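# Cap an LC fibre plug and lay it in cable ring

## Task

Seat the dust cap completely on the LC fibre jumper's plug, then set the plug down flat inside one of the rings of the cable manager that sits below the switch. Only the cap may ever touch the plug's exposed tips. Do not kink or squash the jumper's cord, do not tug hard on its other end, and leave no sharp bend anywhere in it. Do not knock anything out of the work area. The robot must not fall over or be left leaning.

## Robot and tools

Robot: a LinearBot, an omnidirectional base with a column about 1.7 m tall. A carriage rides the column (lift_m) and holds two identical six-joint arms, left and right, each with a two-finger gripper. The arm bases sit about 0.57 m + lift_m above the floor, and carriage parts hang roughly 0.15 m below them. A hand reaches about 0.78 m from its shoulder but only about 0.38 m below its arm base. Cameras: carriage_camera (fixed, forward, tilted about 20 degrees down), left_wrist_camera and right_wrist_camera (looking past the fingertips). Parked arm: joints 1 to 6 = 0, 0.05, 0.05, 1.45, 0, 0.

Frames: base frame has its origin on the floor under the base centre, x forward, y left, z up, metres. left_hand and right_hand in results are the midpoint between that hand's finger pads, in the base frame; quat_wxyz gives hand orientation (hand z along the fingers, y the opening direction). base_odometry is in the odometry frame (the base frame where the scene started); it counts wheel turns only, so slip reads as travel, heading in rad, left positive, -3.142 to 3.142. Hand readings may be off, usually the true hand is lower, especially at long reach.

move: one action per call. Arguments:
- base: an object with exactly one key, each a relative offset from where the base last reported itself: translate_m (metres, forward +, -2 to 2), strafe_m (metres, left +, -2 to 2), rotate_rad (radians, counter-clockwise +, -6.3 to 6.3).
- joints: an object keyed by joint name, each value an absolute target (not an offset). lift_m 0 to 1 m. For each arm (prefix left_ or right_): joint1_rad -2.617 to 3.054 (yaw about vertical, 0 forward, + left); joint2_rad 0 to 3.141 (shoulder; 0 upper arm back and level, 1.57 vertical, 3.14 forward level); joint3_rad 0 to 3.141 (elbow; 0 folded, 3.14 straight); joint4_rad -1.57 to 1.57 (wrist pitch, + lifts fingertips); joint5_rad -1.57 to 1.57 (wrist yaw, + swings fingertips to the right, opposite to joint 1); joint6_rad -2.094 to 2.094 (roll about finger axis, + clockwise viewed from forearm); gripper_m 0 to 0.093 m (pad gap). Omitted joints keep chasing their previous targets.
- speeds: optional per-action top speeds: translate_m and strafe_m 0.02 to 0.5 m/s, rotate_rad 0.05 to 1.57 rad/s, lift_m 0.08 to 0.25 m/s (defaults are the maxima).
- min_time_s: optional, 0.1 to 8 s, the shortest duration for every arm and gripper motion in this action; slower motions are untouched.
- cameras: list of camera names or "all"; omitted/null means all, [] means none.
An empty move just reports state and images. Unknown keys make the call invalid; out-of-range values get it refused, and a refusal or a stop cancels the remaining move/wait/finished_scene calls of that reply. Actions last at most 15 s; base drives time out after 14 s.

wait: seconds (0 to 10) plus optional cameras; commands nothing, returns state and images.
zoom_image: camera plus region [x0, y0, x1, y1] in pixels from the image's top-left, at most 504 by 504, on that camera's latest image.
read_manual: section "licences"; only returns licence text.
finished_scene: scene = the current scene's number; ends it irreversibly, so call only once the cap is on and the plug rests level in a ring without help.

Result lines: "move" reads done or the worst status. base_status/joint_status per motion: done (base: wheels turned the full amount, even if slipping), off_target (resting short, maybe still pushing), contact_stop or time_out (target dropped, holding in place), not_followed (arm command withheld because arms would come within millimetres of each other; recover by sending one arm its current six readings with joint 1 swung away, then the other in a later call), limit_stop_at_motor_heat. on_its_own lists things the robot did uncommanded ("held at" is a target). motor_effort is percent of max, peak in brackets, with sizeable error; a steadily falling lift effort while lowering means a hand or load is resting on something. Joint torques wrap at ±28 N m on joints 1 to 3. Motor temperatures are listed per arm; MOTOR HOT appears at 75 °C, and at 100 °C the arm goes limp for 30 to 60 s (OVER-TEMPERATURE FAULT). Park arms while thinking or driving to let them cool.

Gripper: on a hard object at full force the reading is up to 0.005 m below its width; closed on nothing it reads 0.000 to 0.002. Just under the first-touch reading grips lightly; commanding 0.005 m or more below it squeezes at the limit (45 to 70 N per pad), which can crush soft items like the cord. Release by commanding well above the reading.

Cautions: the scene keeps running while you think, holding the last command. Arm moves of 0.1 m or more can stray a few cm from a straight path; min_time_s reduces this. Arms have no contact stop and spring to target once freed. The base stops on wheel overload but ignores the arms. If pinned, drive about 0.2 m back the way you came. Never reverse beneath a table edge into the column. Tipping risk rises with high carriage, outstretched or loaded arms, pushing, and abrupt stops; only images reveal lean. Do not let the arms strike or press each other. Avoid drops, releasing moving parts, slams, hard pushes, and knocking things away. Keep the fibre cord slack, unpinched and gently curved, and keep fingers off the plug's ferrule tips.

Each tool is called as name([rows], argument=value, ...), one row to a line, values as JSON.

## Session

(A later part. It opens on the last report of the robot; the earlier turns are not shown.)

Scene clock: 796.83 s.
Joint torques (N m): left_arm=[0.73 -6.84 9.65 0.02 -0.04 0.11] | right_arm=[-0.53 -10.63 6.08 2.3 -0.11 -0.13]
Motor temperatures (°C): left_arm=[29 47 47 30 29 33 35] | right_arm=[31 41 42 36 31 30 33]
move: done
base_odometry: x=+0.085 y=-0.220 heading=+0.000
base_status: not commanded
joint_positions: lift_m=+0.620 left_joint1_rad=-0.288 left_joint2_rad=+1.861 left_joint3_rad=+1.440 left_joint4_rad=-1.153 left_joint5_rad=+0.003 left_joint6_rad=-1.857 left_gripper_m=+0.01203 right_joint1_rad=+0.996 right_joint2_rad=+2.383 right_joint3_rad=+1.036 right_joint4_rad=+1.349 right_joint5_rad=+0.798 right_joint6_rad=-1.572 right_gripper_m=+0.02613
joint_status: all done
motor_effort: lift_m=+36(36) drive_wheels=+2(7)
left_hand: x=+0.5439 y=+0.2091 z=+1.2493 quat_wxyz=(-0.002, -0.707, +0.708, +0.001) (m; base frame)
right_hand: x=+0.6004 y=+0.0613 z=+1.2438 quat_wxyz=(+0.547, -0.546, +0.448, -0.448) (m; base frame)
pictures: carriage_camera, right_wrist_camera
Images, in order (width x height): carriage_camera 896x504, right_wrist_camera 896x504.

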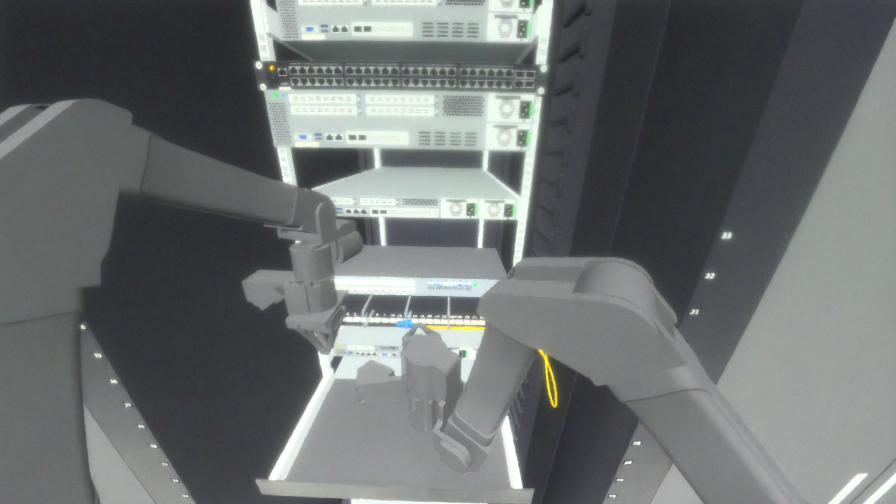

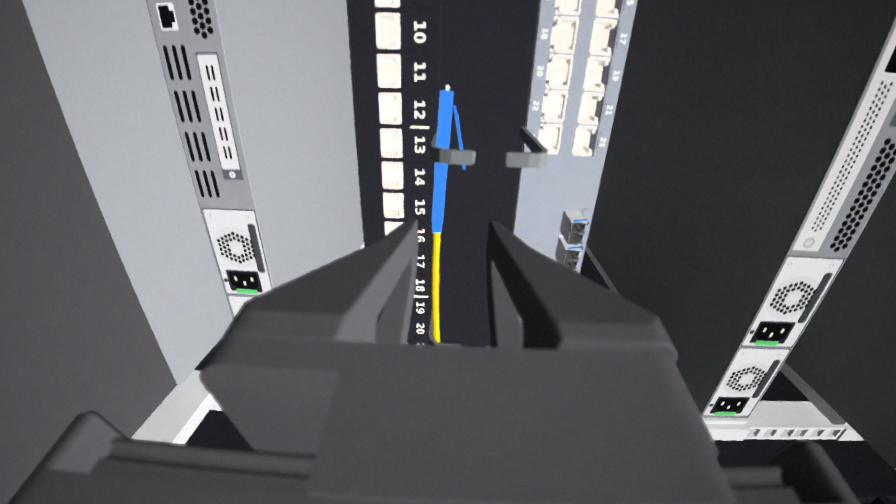

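move(joints={"right_joint1_rad": 0.9586, "right_joint2_rad": 2.449, "right_joint3_rad": 1.153, "right_joint4_rad": 1.279, "right_joint5_rad": 0.754, "right_joint6_rad": -1.582}, min_time_s=1.5, cameras=["right_wrist_camera"])

zoom_image(camera="right_wrist_camera", region=[370, 90, 550, 270])

Scene clock: 845.33 s.
Joint torques (N m): left_arm=[0.72 -6.86 9.62 0.03 -0.04 0.11] | right_arm=[-0.59 -11.18 6.45 2.3 -0.1 -0.12]
Motor temperatures (°C): left_arm=[29 47 49 30 29 33 35] | right_arm=[31 42 41 40 31 30 33]
move: done
base_odometry: x=+0.085 y=-0.220 heading=+0.000
base_status: not commanded
joint_positions: lift_m=+0.620 left_joint1_rad=-0.288 left_joint2_rad=+1.861 left_joint3_rad=+1.440 left_joint4_rad=-1.153 left_joint5_rad=+0.003 left_joint6_rad=-1.857 left_gripper_m=+0.01203 right_joint1_rad=+0.964 right_joint2_rad=+2.430 right_joint3_rad=+1.134 right_joint4_rad=+1.296 right_joint5_rad=+0.764 right_joint6_rad=-1.572 right_gripper_m=+0.02613
joint_status: all done
motor_effort: lift_m=+36(36) drive_wheels=+4(6)
left_hand: x=+0.5439 y=+0.2091 z=+1.2493 quat_wxyz=(-0.002, -0.707, +0.708, +0.001) (m; base frame)
right_hand: x=+0.6221 y=+0.0709 z=+1.2405 quat_wxyz=(+0.547, -0.548, +0.447, -0.448) (m; base frame)
pictures: right_wrist_camera
Images, in order (width x height): right_wrist_camera 896x504.

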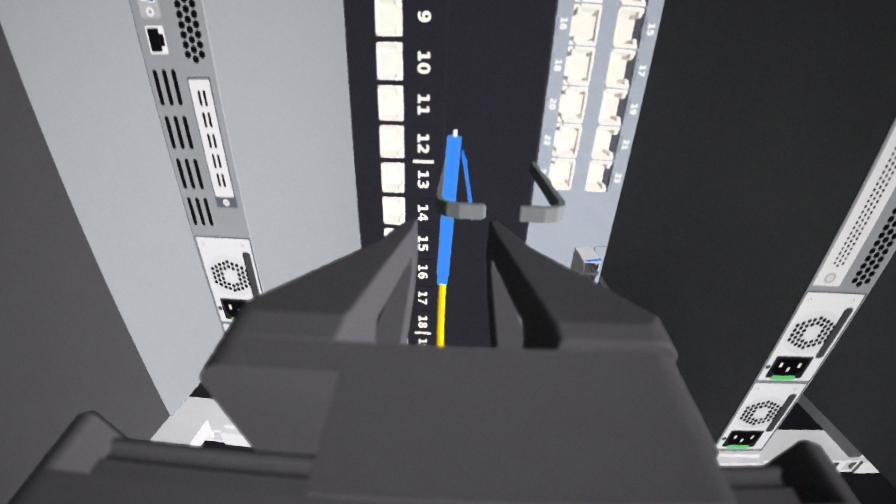

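Scaled by 2.800 from the camera's 896x504 image, which has a finer 1280x720 frame.

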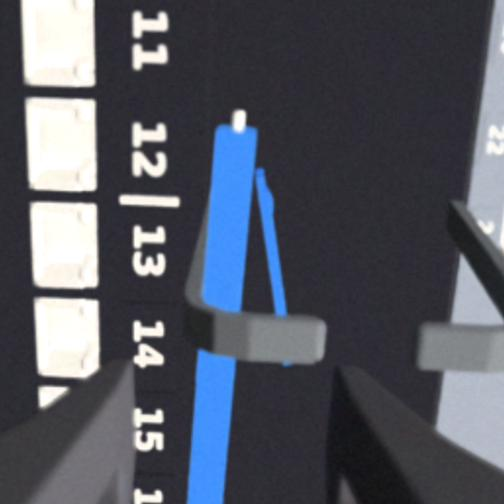

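move(joints={"right_gripper_m": 0.006}, min_time_s=2.0, cameras=["right_wrist_camera"])

zoom_image(camera="right_wrist_camera", region=[370, 120, 550, 300])

Scene clock: 865.20 s.
Joint torques (N m): left_arm=[0.68 -6.84 9.65 0.02 -0.03 0.11] | right_arm=[-0.59 -11.18 6.38 2.33 -0.1 -0.13]
Motor temperatures (°C): left_arm=[29 47 49 30 29 33 36] | right_arm=[31 43 43 40 31 30 33]
move: done
base_odometry: x=+0.085 y=-0.220 heading=+0.000
base_status: not commanded
joint_positions: lift_m=+0.620 left_joint1_rad=-0.288 left_joint2_rad=+1.861 left_joint3_rad=+1.440 left_joint4_rad=-1.153 left_joint5_rad=+0.003 left_joint6_rad=-1.857 left_gripper_m=+0.01203 right_joint1_rad=+0.964 right_joint2_rad=+2.430 right_joint3_rad=+1.135 right_joint4_rad=+1.294 right_joint5_rad=+0.764 right_joint6_rad=-1.572 right_gripper_m=+0.00615
joint_status: all done
motor_effort: lift_m=+36(36) drive_wheels=+3(5)
left_hand: x=+0.5439 y=+0.2091 z=+1.2493 quat_wxyz=(-0.002, -0.707, +0.708, +0.001) (m; base frame)
right_hand: x=+0.6222 y=+0.0711 z=+1.2403 quat_wxyz=(+0.547, -0.548, +0.447, -0.448) (m; base frame)
pictures: right_wrist_camera
Images, in order (width x height): right_wrist_camera 896x504.

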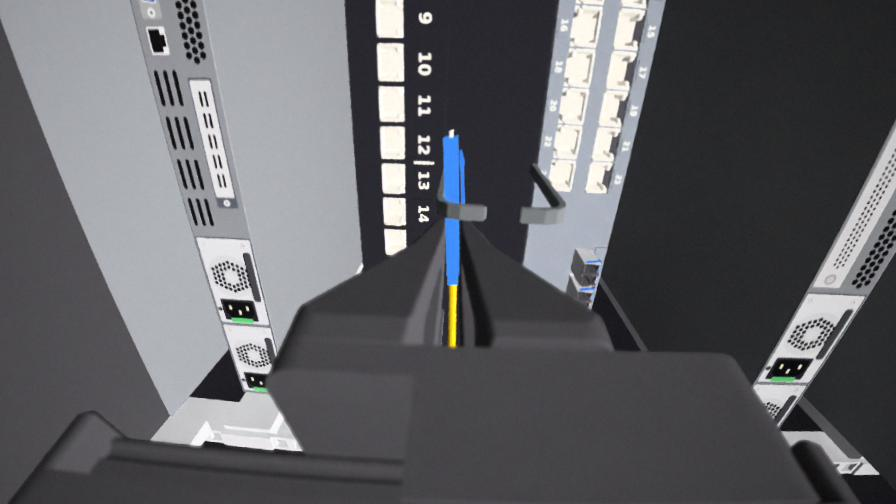

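Scaled by 2.800 from the camera's 896x504 image, which has a finer 1280x720 frame.

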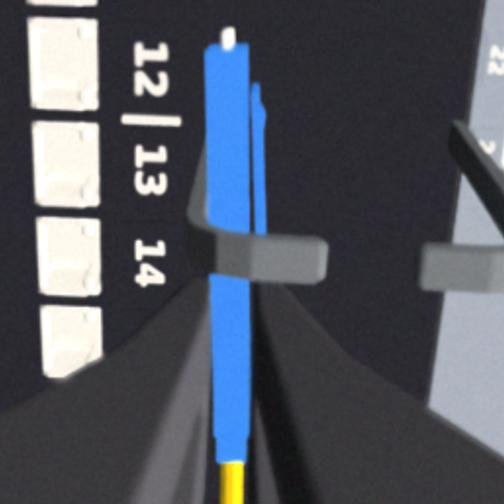

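move(joints={"right_gripper_m": 0.0}, min_time_s=1.5, cameras=["right_wrist_camera"])

zoom_image(camera="right_wrist_camera", region=[370, 120, 550, 300])

Scene clock: 870.97 s.
Joint torques (N m): left_arm=[0.72 -6.83 9.62 0.02 -0.04 0.11] | right_arm=[-0.59 -11.21 6.38 2.34 -0.09 -0.12]
Motor temperatures (°C): left_arm=[29 47 49 30 29 33 36] | right_arm=[31 44 43 40 31 30 33]
move: done
base_odometry: x=+0.085 y=-0.220 heading=+0.000
base_status: not commanded
joint_positions: lift_m=+0.620 left_joint1_rad=-0.288 left_joint2_rad=+1.861 left_joint3_rad=+1.440 left_joint4_rad=-1.153 left_joint5_rad=+0.003 left_joint6_rad=-1.857 left_gripper_m=+0.01203 right_joint1_rad=+0.964 right_joint2_rad=+2.430 right_joint3_rad=+1.135 right_joint4_rad=+1.292 right_joint5_rad=+0.764 right_joint6_rad=-1.572 right_gripper_m=+0.00239
joint_status: all done
motor_effort: lift_m=+36(36) drive_wheels=+2(5)
left_hand: x=+0.5439 y=+0.2091 z=+1.2493 quat_wxyz=(-0.002, -0.707, +0.708, +0.001) (m; base frame)
right_hand: x=+0.6222 y=+0.0711 z=+1.2401 quat_wxyz=(+0.546, -0.549, +0.447, -0.448) (m; base frame)
pictures: right_wrist_camera
Images, in order (width x height): right_wrist_camera 896x504.

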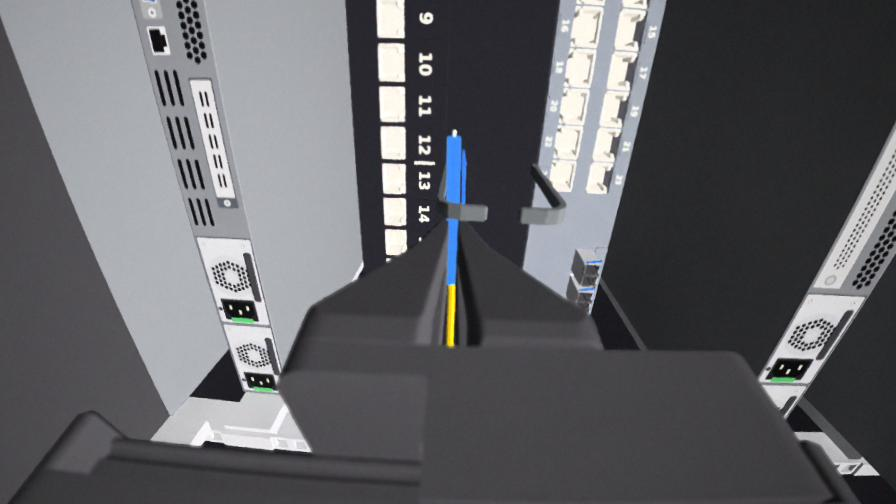

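Scaled by 2.800 from the camera's 896x504 image, which has a finer 1280x720 frame.

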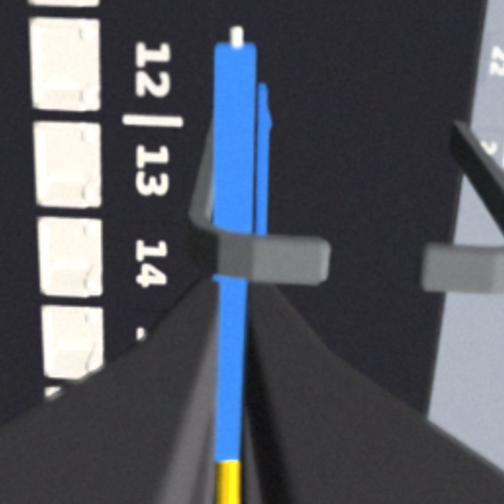

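move(joints={"right_joint1_rad": 0.9586, "right_joint2_rad": 2.406, "right_joint3_rad": 1.122, "right_joint4_rad": 1.290, "right_joint5_rad": 0.754, "right_joint6_rad": -1.582}, min_time_s=0.8, cameras=["right_wrist_camera"])

Scene clock: 899.00 s.
Joint torques (N m): left_arm=[0.7 -6.83 9.62 0.03 -0.05 0.1] | right_arm=[-0.61 -15.21 3.66 2.47 -0.09 -0.12]
Motor temperatures (°C): left_arm=[29 47 50 30 29 33 36] | right_arm=[31 45 43 41 31 30 34]
move: done
base_odometry: x=+0.085 y=-0.220 heading=+0.000
base_status: not commanded
joint_positions: lift_m=+0.620 left_joint1_rad=-0.288 left_joint2_rad=+1.861 left_joint3_rad=+1.440 left_joint4_rad=-1.153 left_joint5_rad=+0.003 left_joint6_rad=-1.857 left_gripper_m=+0.01203 right_joint1_rad=+0.964 right_joint2_rad=+2.430 right_joint3_rad=+1.135 right_joint4_rad=+1.292 right_joint5_rad=+0.764 right_joint6_rad=-1.572 right_gripper_m=+0.00239
joint_status: all done
motor_effort: lift_m=+36(36) drive_wheels=+1(5)
left_hand: x=+0.5439 y=+0.2091 z=+1.2493 quat_wxyz=(-0.002, -0.707, +0.708, +0.001) (m; base frame)
right_hand: x=+0.6222 y=+0.0711 z=+1.2400 quat_wxyz=(+0.546, -0.549, +0.447, -0.448) (m; base frame)
pictures: right_wrist_camera
Images, in order (width x height): right_wrist_camera 896x504.

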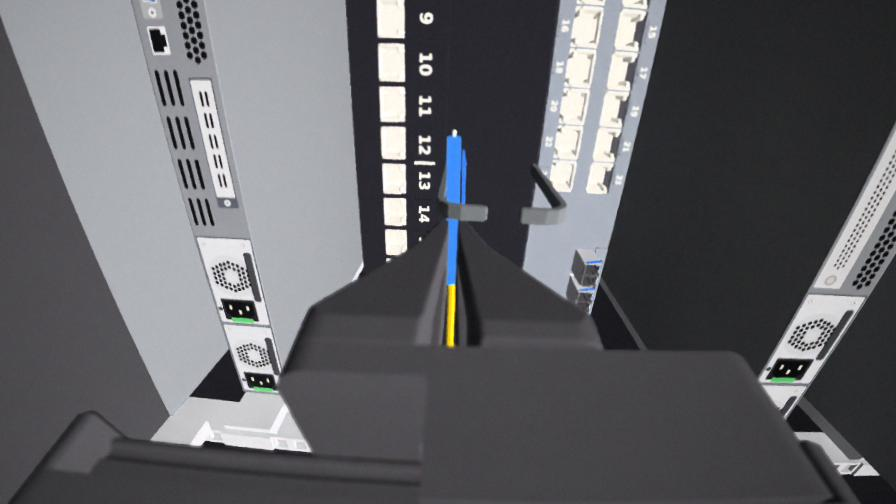

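move(cameras=["right_wrist_camera"])

Scene clock: 936.20 s.
Joint torques (N m): left_arm=[0.72 -6.87 9.62 0.02 -0.05 0.11] | right_arm=[-0.61 -15.24 3.67 2.47 -0.09 -0.12]
Motor temperatures (°C): left_arm=[29 47 50 30 29 33 36] | right_arm=[31 51 41 43 31 30 34]
base_odometry: x=+0.085 y=-0.220 heading=+0.000
base_status: not commanded
joint_positions: lift_m=+0.620 left_joint1_rad=-0.288 left_joint2_rad=+1.861 left_joint3_rad=+1.440 left_joint4_rad=-1.153 left_joint5_rad=+0.003 left_joint6_rad=-1.857 left_gripper_m=+0.01203 right_joint1_rad=+0.964 right_joint2_rad=+2.430 right_joint3_rad=+1.135 right_joint4_rad=+1.292 right_joint5_rad=+0.764 right_joint6_rad=-1.572 right_gripper_m=+0.00239
joint_status: all done
motor_effort: lift_m=+36(36) drive_wheels=+2(5)
left_hand: x=+0.5439 y=+0.2091 z=+1.2493 quat_wxyz=(-0.002, -0.707, +0.708, +0.001) (m; base frame)
right_hand: x=+0.6222 y=+0.0711 z=+1.2400 quat_wxyz=(+0.546, -0.549, +0.447, -0.448) (m; base frame)
pictures: right_wrist_camera
Images, in order (width x height): right_wrist_camera 896x504.

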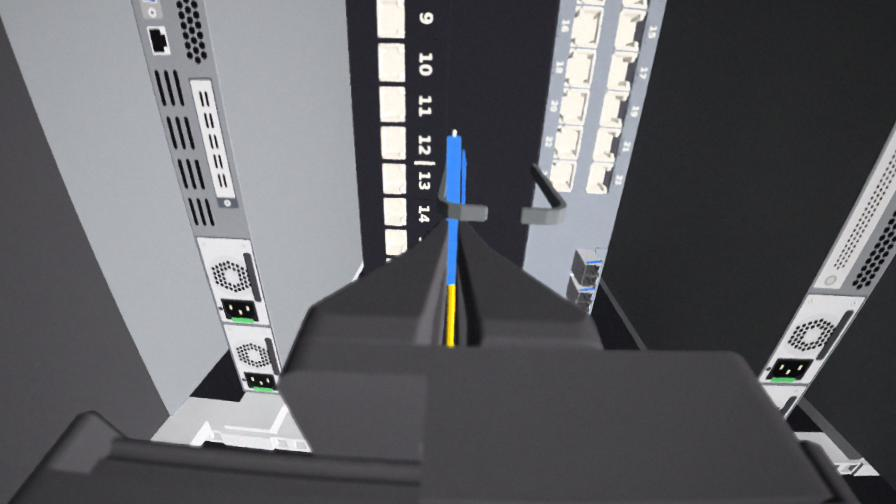

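move(joints={"right_joint1_rad": 0.906, "right_joint2_rad": 2.342, "right_joint3_rad": 0.978, "right_joint4_rad": 1.377, "right_joint5_rad": 0.702, "right_joint6_rad": -1.582}, min_time_s=2.5, cameras=["right_wrist_camera", "left_wrist_camera"])

Scene clock: 949.50 s.
Joint torques (N m): left_arm=[0.7 -6.82 9.63 0.03 -0.04 0.11] | right_arm=[-0.61 -14.9 3.43 2.56 -0.09 -0.12]
Motor temperatures (°C): left_arm=[29 47 51 30 29 33 36] | right_arm=[31 52 41 44 31 30 35]
move: done
base_odometry: x=+0.085 y=-0.220 heading=+0.000
base_status: not commanded
joint_positions: lift_m=+0.620 left_joint1_rad=-0.288 left_joint2_rad=+1.861 left_joint3_rad=+1.440 left_joint4_rad=-1.153 left_joint5_rad=+0.003 left_joint6_rad=-1.857 left_gripper_m=+0.01203 right_joint1_rad=+0.912 right_joint2_rad=+2.372 right_joint3_rad=+0.989 right_joint4_rad=+1.374 right_joint5_rad=+0.712 right_joint6_rad=-1.572 right_gripper_m=+0.00237
joint_status: all done
motor_effort: lift_m=+36(36) drive_wheels=+3(5)
left_hand: x=+0.5439 y=+0.2091 z=+1.2493 quat_wxyz=(-0.002, -0.707, +0.708, +0.001) (m; base frame)
right_hand: x=+0.6215 y=+0.0340 z=+1.2398 quat_wxyz=(+0.544, -0.551, +0.447, -0.448) (m; base frame)
pictures: left_wrist_camera, right_wrist_camera
Images, in order (width x height): left_wrist_camera 896x504, right_wrist_camera 896x504.

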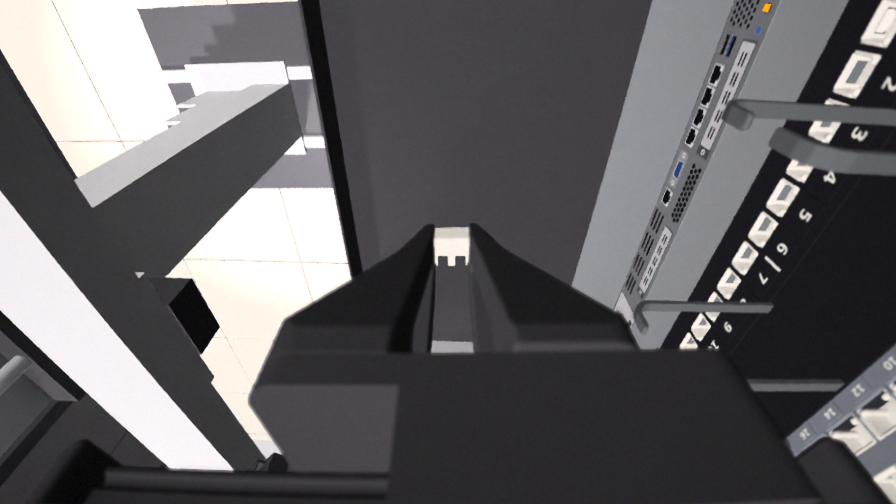

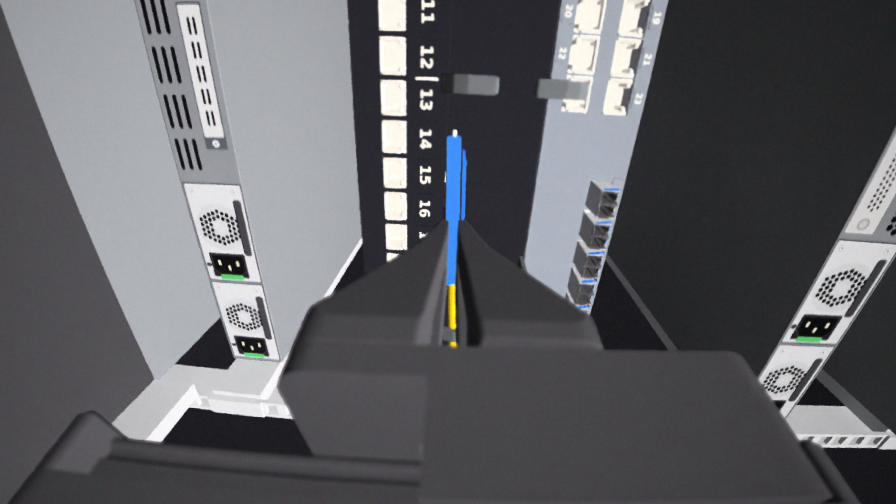

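move(joints={"right_joint1_rad": 0.994, "right_joint2_rad": 2.313, "right_joint3_rad": 0.896, "right_joint4_rad": 1.436, "right_joint5_rad": 0.798, "right_joint6_rad": -1.582}, min_time_s=2.5, cameras=["right_wrist_camera"])

Scene clock: 991.80 s.
Joint torques (N m): left_arm=[0.69 -6.84 9.63 0.02 -0.03 0.11] | right_arm=[0.68 -14.24 3.08 2.51 0.15 -0.12]
Motor temperatures (°C): left_arm=[29 47 51 30 29 33 36] | right_arm=[31 55 40 49 31 30 35]
move: done
base_odometry: x=+0.085 y=-0.220 heading=+0.000
base_status: not commanded
joint_positions: lift_m=+0.620 left_joint1_rad=-0.288 left_joint2_rad=+1.861 left_joint3_rad=+1.440 left_joint4_rad=-1.153 left_joint5_rad=+0.003 left_joint6_rad=-1.857 left_gripper_m=+0.01203 right_joint1_rad=+0.986 right_joint2_rad=+2.342 right_joint3_rad=+0.907 right_joint4_rad=+1.433 right_joint5_rad=+0.786 right_joint6_rad=-1.572 right_gripper_m=+0.00235
joint_status: all done
motor_effort: lift_m=+36(36) drive_wheels=+2(5)
left_hand: x=+0.5439 y=+0.2091 z=+1.2493 quat_wxyz=(-0.002, -0.707, +0.708, +0.001) (m; base frame)
right_hand: x=+0.5881 y=+0.0363 z=+1.2417 quat_wxyz=(+0.546, -0.549, +0.447, -0.448) (m; base frame)
pictures: right_wrist_camera
Images, in order (width x height): right_wrist_camera 896x504.

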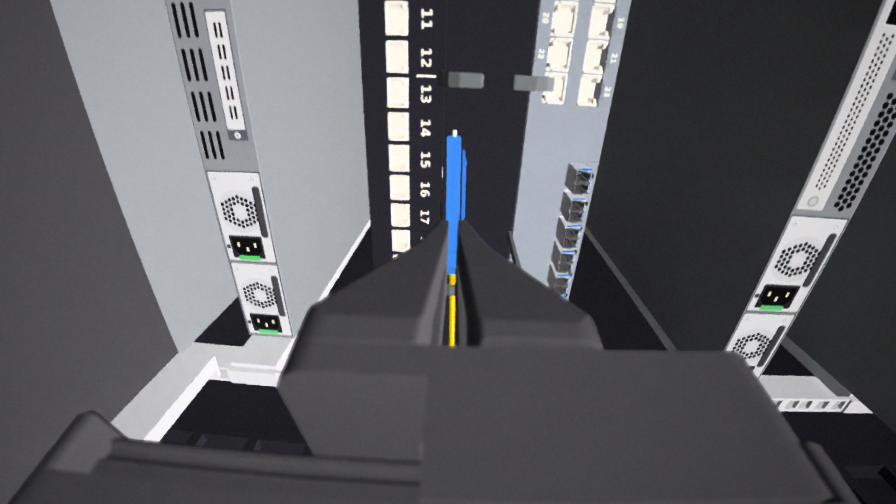

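move(joints={"right_joint1_rad": 1.165, "right_joint2_rad": 2.4025, "right_joint3_rad": 1.07, "right_joint4_rad": 1.318, "right_joint5_rad": 0.969, "right_joint6_rad": -1.582}, min_time_s=3)

Scene clock: 999.37 s.
Joint torques (N m): left_arm=[0.7 -6.84 9.65 0.02 -0.04 0.11] | right_arm=[0.62 -10.67 6.13 2.2 0.12 -0.12]
Motor temperatures (°C): left_arm=[29 47 51 30 29 33 36] | right_arm=[31 55 40 48 31 30 35]
move: done
base_odometry: x=+0.085 y=-0.220 heading=+0.000
base_status: not commanded
joint_positions: lift_m=+0.620 left_joint1_rad=-0.288 left_joint2_rad=+1.861 left_joint3_rad=+1.440 left_joint4_rad=-1.153 left_joint5_rad=+0.003 left_joint6_rad=-1.857 left_gripper_m=+0.01203 right_joint1_rad=+1.159 right_joint2_rad=+2.384 right_joint3_rad=+1.052 right_joint4_rad=+1.333 right_joint5_rad=+0.959 right_joint6_rad=-1.572 right_gripper_m=+0.00235
joint_status: all done
motor_effort: lift_m=+36(36) drive_wheels=+2(6)
left_hand: x=+0.5439 y=+0.2091 z=+1.2493 quat_wxyz=(-0.002, -0.707, +0.708, +0.001) (m; base frame)
right_hand: x=+0.5446 y=+0.0957 z=+1.2449 quat_wxyz=(+0.547, -0.548, +0.447, -0.448) (m; base frame)
pictures: carriage_camera, left_wrist_camera, right_wrist_camera
Images, in order (width x height): carriage_camera 896x504, left_wrist_camera 896x504, right_wrist_camera 896x504.

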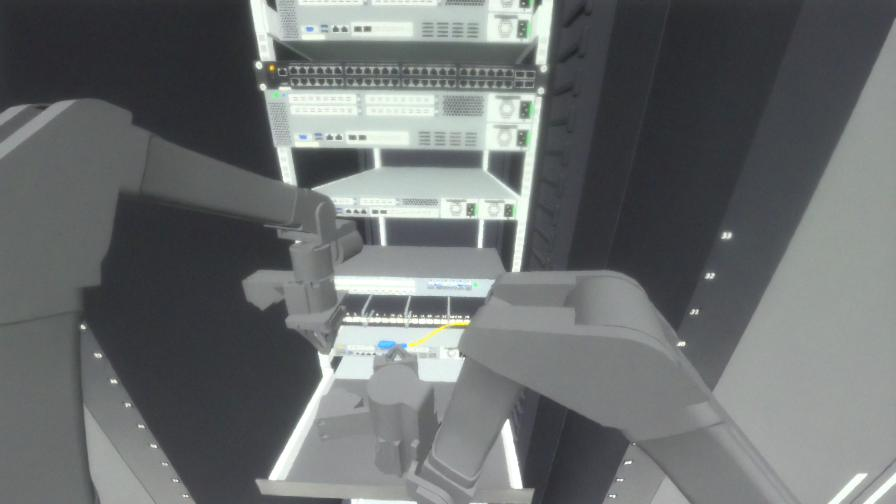

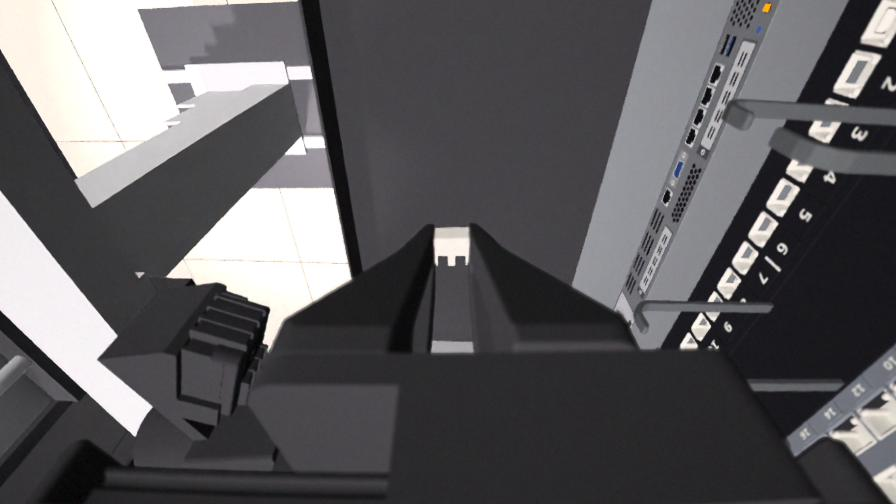

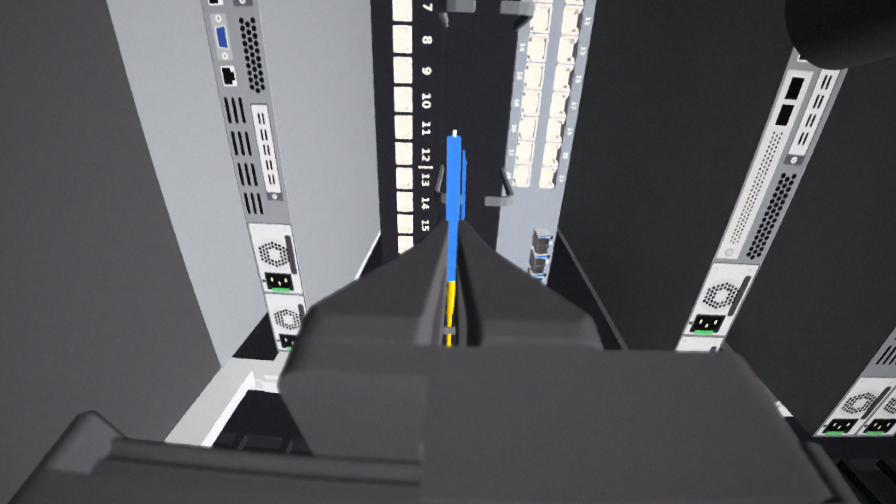

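zoom_image(camera="carriage_camera", region=[300, 280, 500, 392])

zoom_image(camera="left_wrist_camera", region=[380, 200, 520, 360])

zoom_image(camera="right_wrist_camera", region=[400, 110, 510, 290])

Scaled by 2.520 from the camera's 896x504 image, which has a finer 1280x720 frame.

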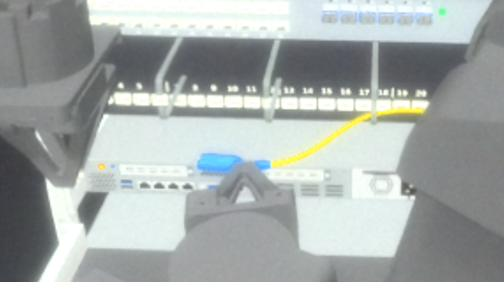

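Scaled by 3.150 from the camera's 896x504 image, which has a finer 1280x720 frame.

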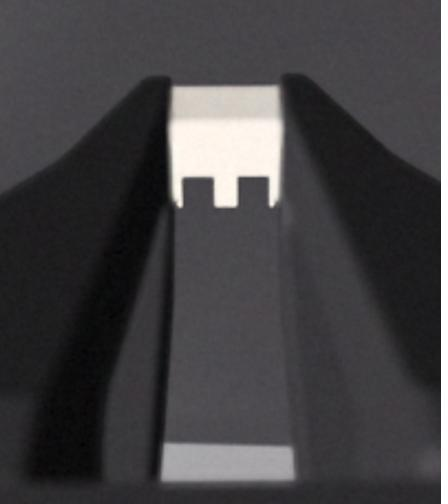

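Scaled by 2.800 from the camera's 896x504 image, which has a finer 1280x720 frame.

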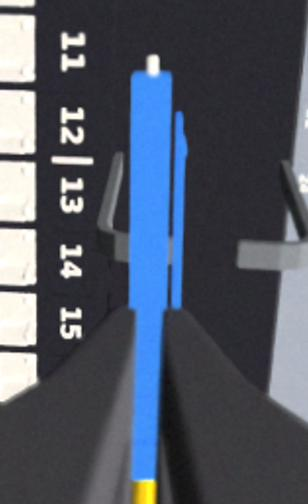

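move(joints={"left_joint1_rad": -0.424, "left_joint2_rad": 1.936, "left_joint3_rad": 1.561, "left_joint4_rad": -1.1935, "left_joint5_rad": 0.0, "left_joint6_rad": -2.0}, min_time_s=3)

Scene clock: 1040.50 s.
Joint torques (N m): left_arm=[-0.61 -7.32 9.66 -0.03 -0.04 -0.09] | right_arm=[0.59 -10.69 6.05 2.22 0.11 -0.12]
Motor temperatures (°C): left_arm=[29 47 52 30 29 33 36] | right_arm=[31 50 40 48 31 30 35]
move: done
base_odometry: x=+0.085 y=-0.220 heading=+0.000
base_status: not commanded
joint_positions: lift_m=+0.620 left_joint1_rad=-0.416 left_joint2_rad=+1.922 left_joint3_rad=+1.528 left_joint4_rad=-1.180 left_joint5_rad=+0.003 left_joint6_rad=-1.989 left_gripper_m=+0.01203 right_joint1_rad=+1.159 right_joint2_rad=+2.384 right_joint3_rad=+1.053 right_joint4_rad=+1.331 right_joint5_rad=+0.960 right_joint6_rad=-1.573 right_gripper_m=+0.00235
joint_status: all done
motor_effort: lift_m=+36(36) drive_wheels=+1(5)
left_hand: x=+0.5436 y=+0.1613 z=+1.2508 quat_wxyz=(-0.002, -0.708, +0.706, +0.001) (m; base frame)
right_hand: x=+0.5447 y=+0.0956 z=+1.2448 quat_wxyz=(+0.547, -0.548, +0.447, -0.448) (m; base frame)
pictures: carriage_camera, left_wrist_camera, right_wrist_camera
Images, in order (width x height): carriage_camera 896x504, left_wrist_camera 896x504, right_wrist_camera 896x504.

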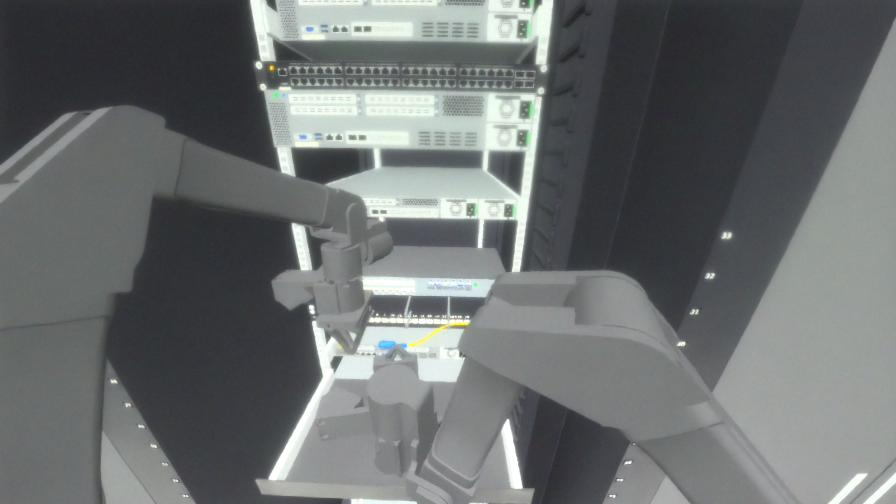

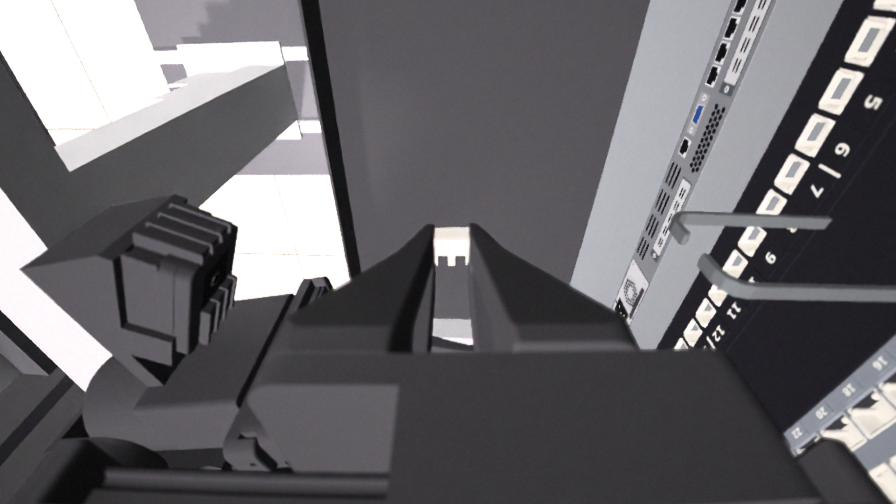

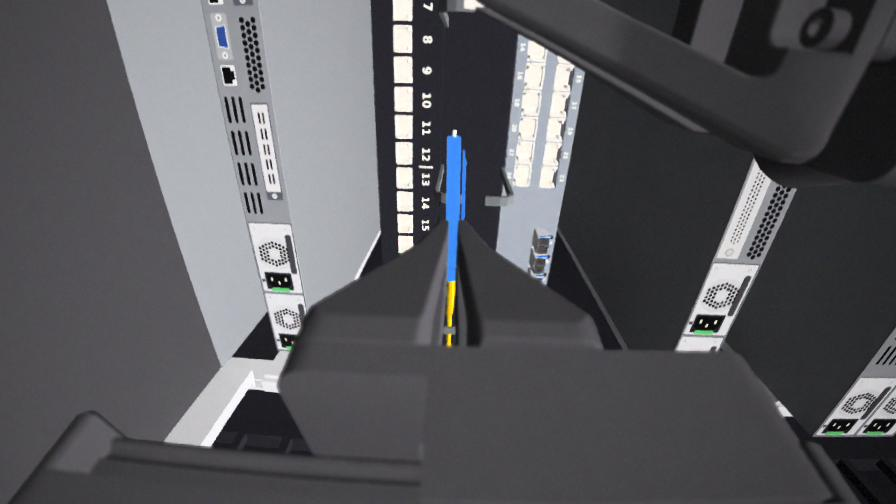

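zoom_image(camera="right_wrist_camera", region=[400, 0, 560, 90])

zoom_image(camera="left_wrist_camera", region=[380, 200, 520, 360])

zoom_image(camera="carriage_camera", region=[320, 280, 440, 390])

Scaled by 3.150 from the camera's 896x504 image, which has a finer 1280x720 frame.

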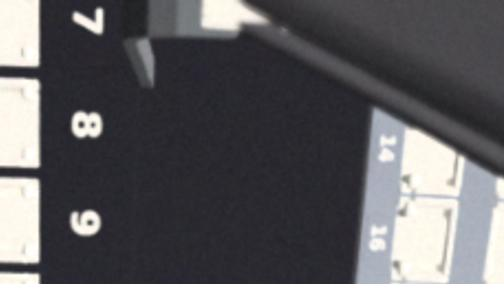

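Scaled by 3.150 from the camera's 896x504 image, which has a finer 1280x720 frame.

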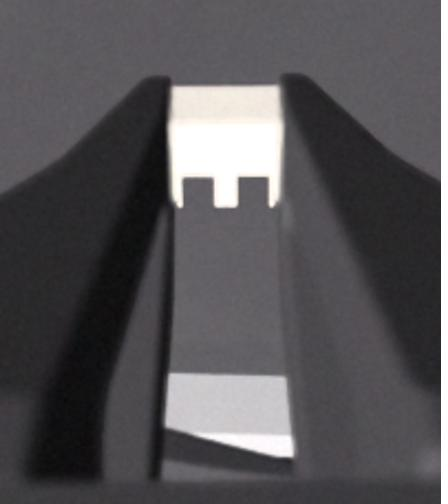

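Scaled by 4.200 from the camera's 896x504 image, which has a finer 1280x720 frame.

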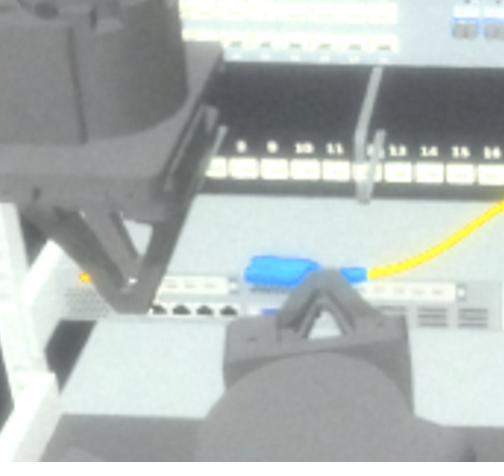

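move(joints={"left_joint1_rad": -0.4375, "left_joint2_rad": 2.010, "left_joint3_rad": 1.6645, "left_joint4_rad": -1.22, "left_joint5_rad": 0.0, "left_joint6_rad": -2.0115}, min_time_s=2.5)

Scene clock: 1122.23 s.
Joint torques (N m): left_arm=[-0.59 -7.87 9.69 -0.04 -0.04 -0.09] | right_arm=[0.61 -10.7 6 2.23 0.11 -0.12]
Motor temperatures (°C): left_arm=[29 49 57 30 29 33 36] | right_arm=[31 48 41 49 31 30 36]
move: done
base_odometry: x=+0.085 y=-0.220 heading=+0.000
base_status: not commanded
joint_positions: lift_m=+0.620 left_joint1_rad=-0.429 left_joint2_rad=+1.996 left_joint3_rad=+1.631 left_joint4_rad=-1.207 left_joint5_rad=+0.003 left_joint6_rad=-2.001 left_gripper_m=+0.01203 right_joint1_rad=+1.159 right_joint2_rad=+2.384 right_joint3_rad=+1.053 right_joint4_rad=+1.331 right_joint5_rad=+0.960 right_joint6_rad=-1.573 right_gripper_m=+0.00235
joint_status: all done
motor_effort: lift_m=+36(36) drive_wheels=+0(5)
left_hand: x=+0.5598 y=+0.1488 z=+1.2509 quat_wxyz=(-0.001, -0.707, +0.707, +0.000) (m; base frame)
right_hand: x=+0.5448 y=+0.0956 z=+1.2449 quat_wxyz=(+0.546, -0.548, +0.447, -0.448) (m; base frame)
pictures: carriage_camera, left_wrist_camera, right_wrist_camera
Images, in order (width x height): carriage_camera 896x504, left_wrist_camera 896x504, right_wrist_camera 896x504.

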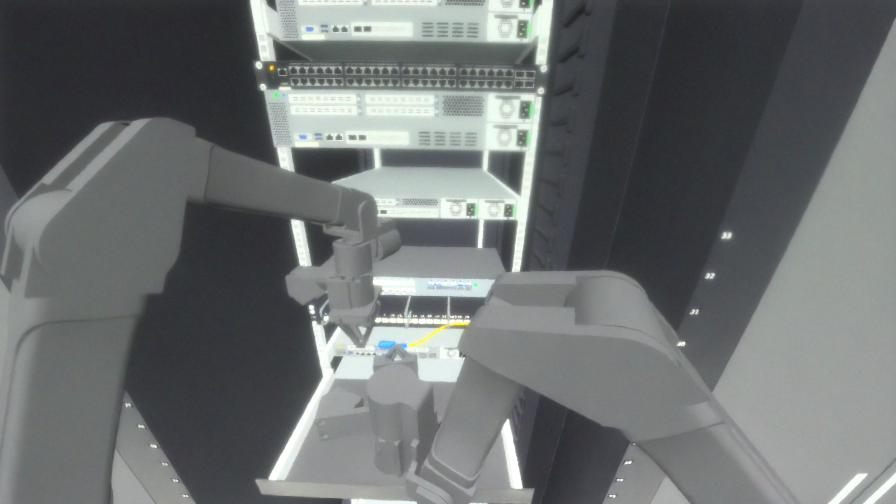

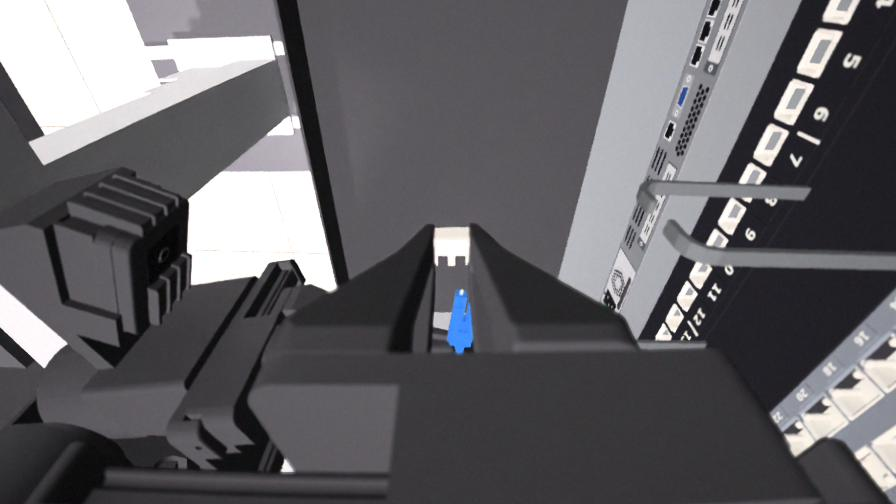

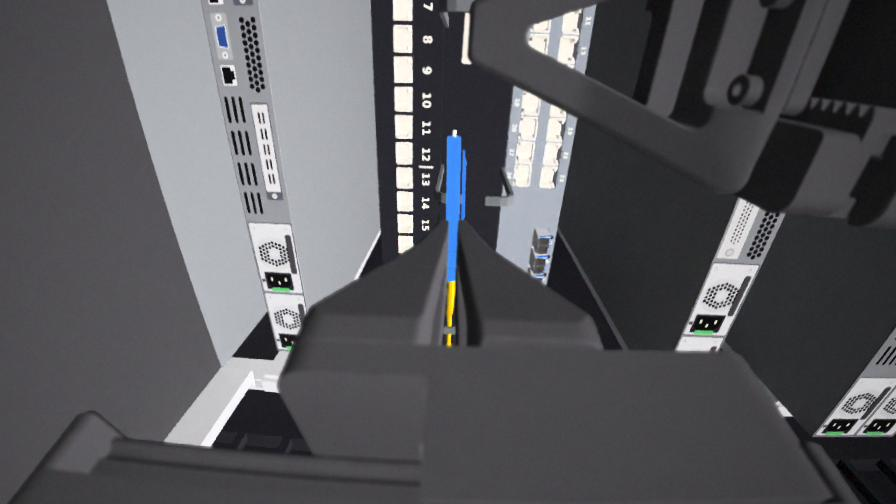

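zoom_image(camera="left_wrist_camera", region=[400, 210, 510, 360])

zoom_image(camera="right_wrist_camera", region=[400, 0, 540, 150])

zoom_image(camera="right_wrist_camera", region=[420, 120, 500, 240])

Scaled by 3.360 from the camera's 896x504 image, which has a finer 1280x720 frame.

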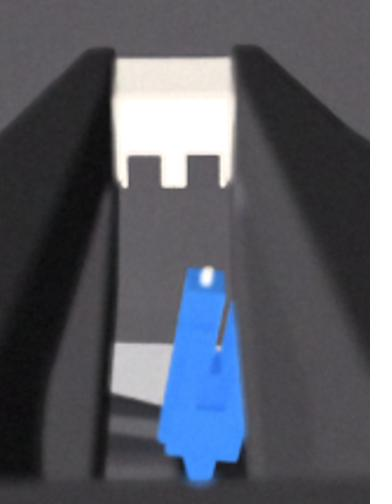

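Scaled by 3.360 from the camera's 896x504 image, which has a finer 1280x720 frame.

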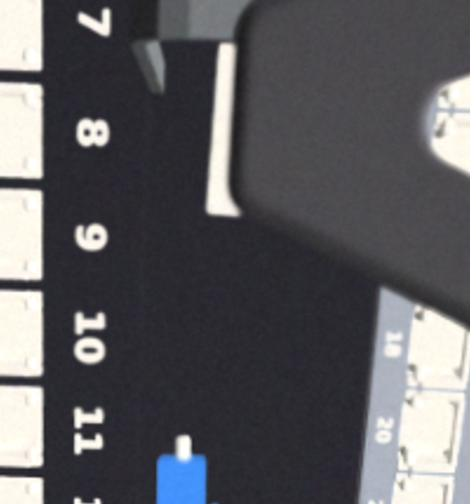

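Scaled by 4.200 from the camera's 896x504 image, which has a finer 1280x720 frame.

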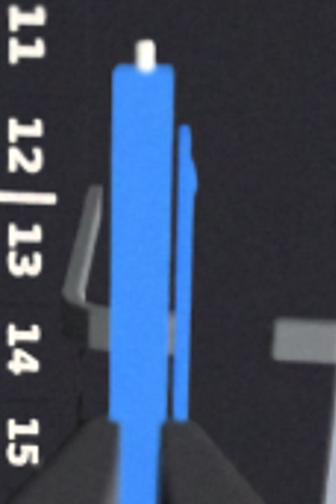

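move(joints={"right_joint1_rad": 1.1856, "right_joint2_rad": 2.3196, "right_joint3_rad": 0.938, "right_joint4_rad": 1.3997, "right_joint5_rad": 0.8686, "right_joint6_rad": -1.582, "left_joint1_rad": -0.455, "left_joint2_rad": 1.9064, "left_joint3_rad": 1.5137, "left_joint4_rad": -1.147, "left_joint5_rad": 0.0, "left_joint6_rad": -2.029}, min_time_s=2.5)

Scene clock: 1183.37 s.
Joint torques (N m): left_arm=[-0.66 -11.71 5.52 0.25 -0.04 -0.09] | right_arm=[0.64 -14.5 3.26 2.46 -0.11 -0.12]
Motor temperatures (°C): left_arm=[29 50 54 30 29 33 36] | right_arm=[31 49 41 50 31 30 36]
move: done
base_odometry: x=+0.085 y=-0.220 heading=+0.000
base_status: not commanded
joint_positions: lift_m=+0.620 left_joint1_rad=-0.447 left_joint2_rad=+1.945 left_joint3_rad=+1.528 left_joint4_rad=-1.161 left_joint5_rad=+0.003 left_joint6_rad=-2.018 left_gripper_m=+0.01203 right_joint1_rad=+1.179 right_joint2_rad=+2.349 right_joint3_rad=+0.948 right_joint4_rad=+1.397 right_joint5_rad=+0.880 right_joint6_rad=-1.573 right_gripper_m=+0.00235
joint_status: all done
motor_effort: lift_m=+36(36) drive_wheels=+1(5)
left_hand: x=+0.5425 y=+0.1497 z=+1.2430 quat_wxyz=(-0.002, -0.707, +0.707, +0.003) (m; base frame)
right_hand: x=+0.5245 y=+0.0949 z=+1.2436 quat_wxyz=(+0.567, -0.571, +0.419, -0.421) (m; base frame)
pictures: carriage_camera, left_wrist_camera, right_wrist_camera
Images, in order (width x height): carriage_camera 896x504, left_wrist_camera 896x504, right_wrist_camera 896x504.

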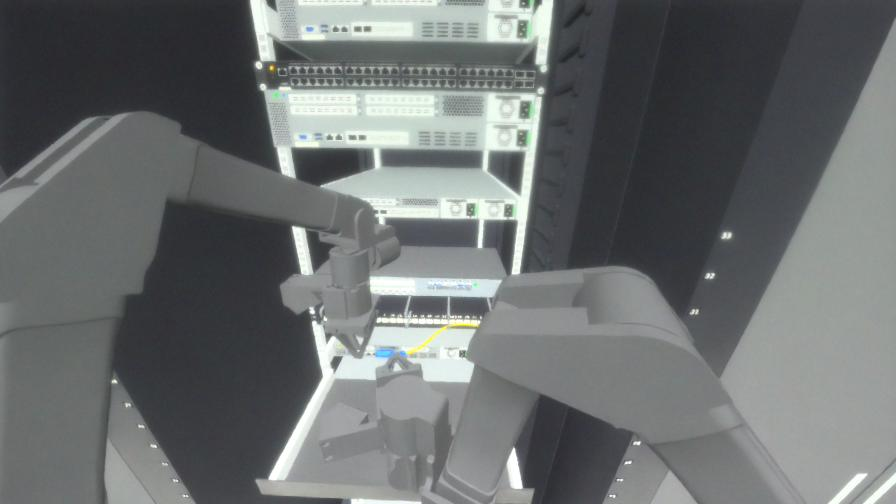

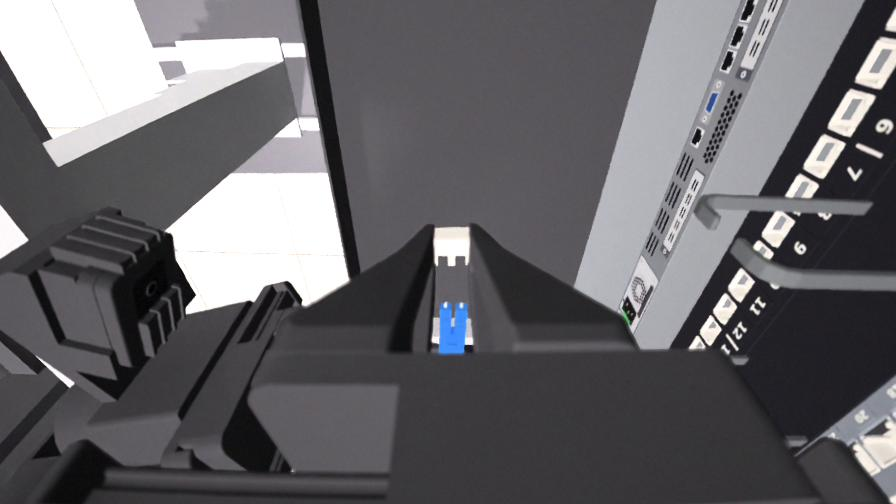

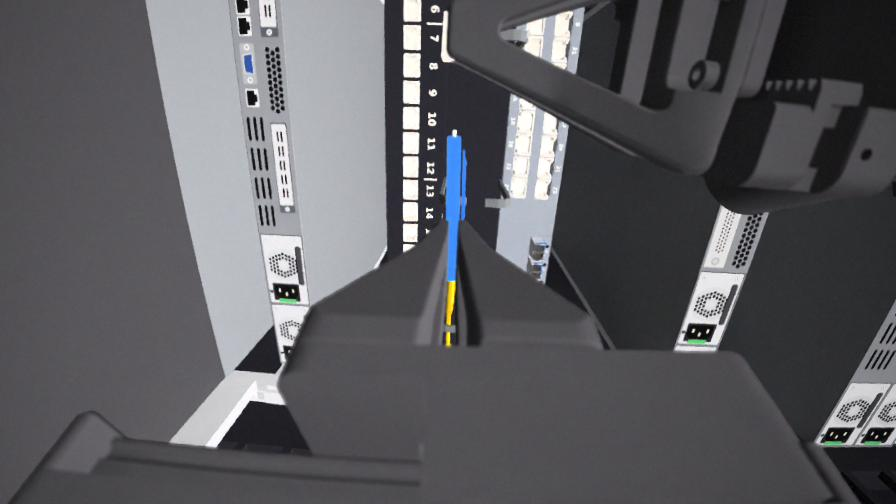

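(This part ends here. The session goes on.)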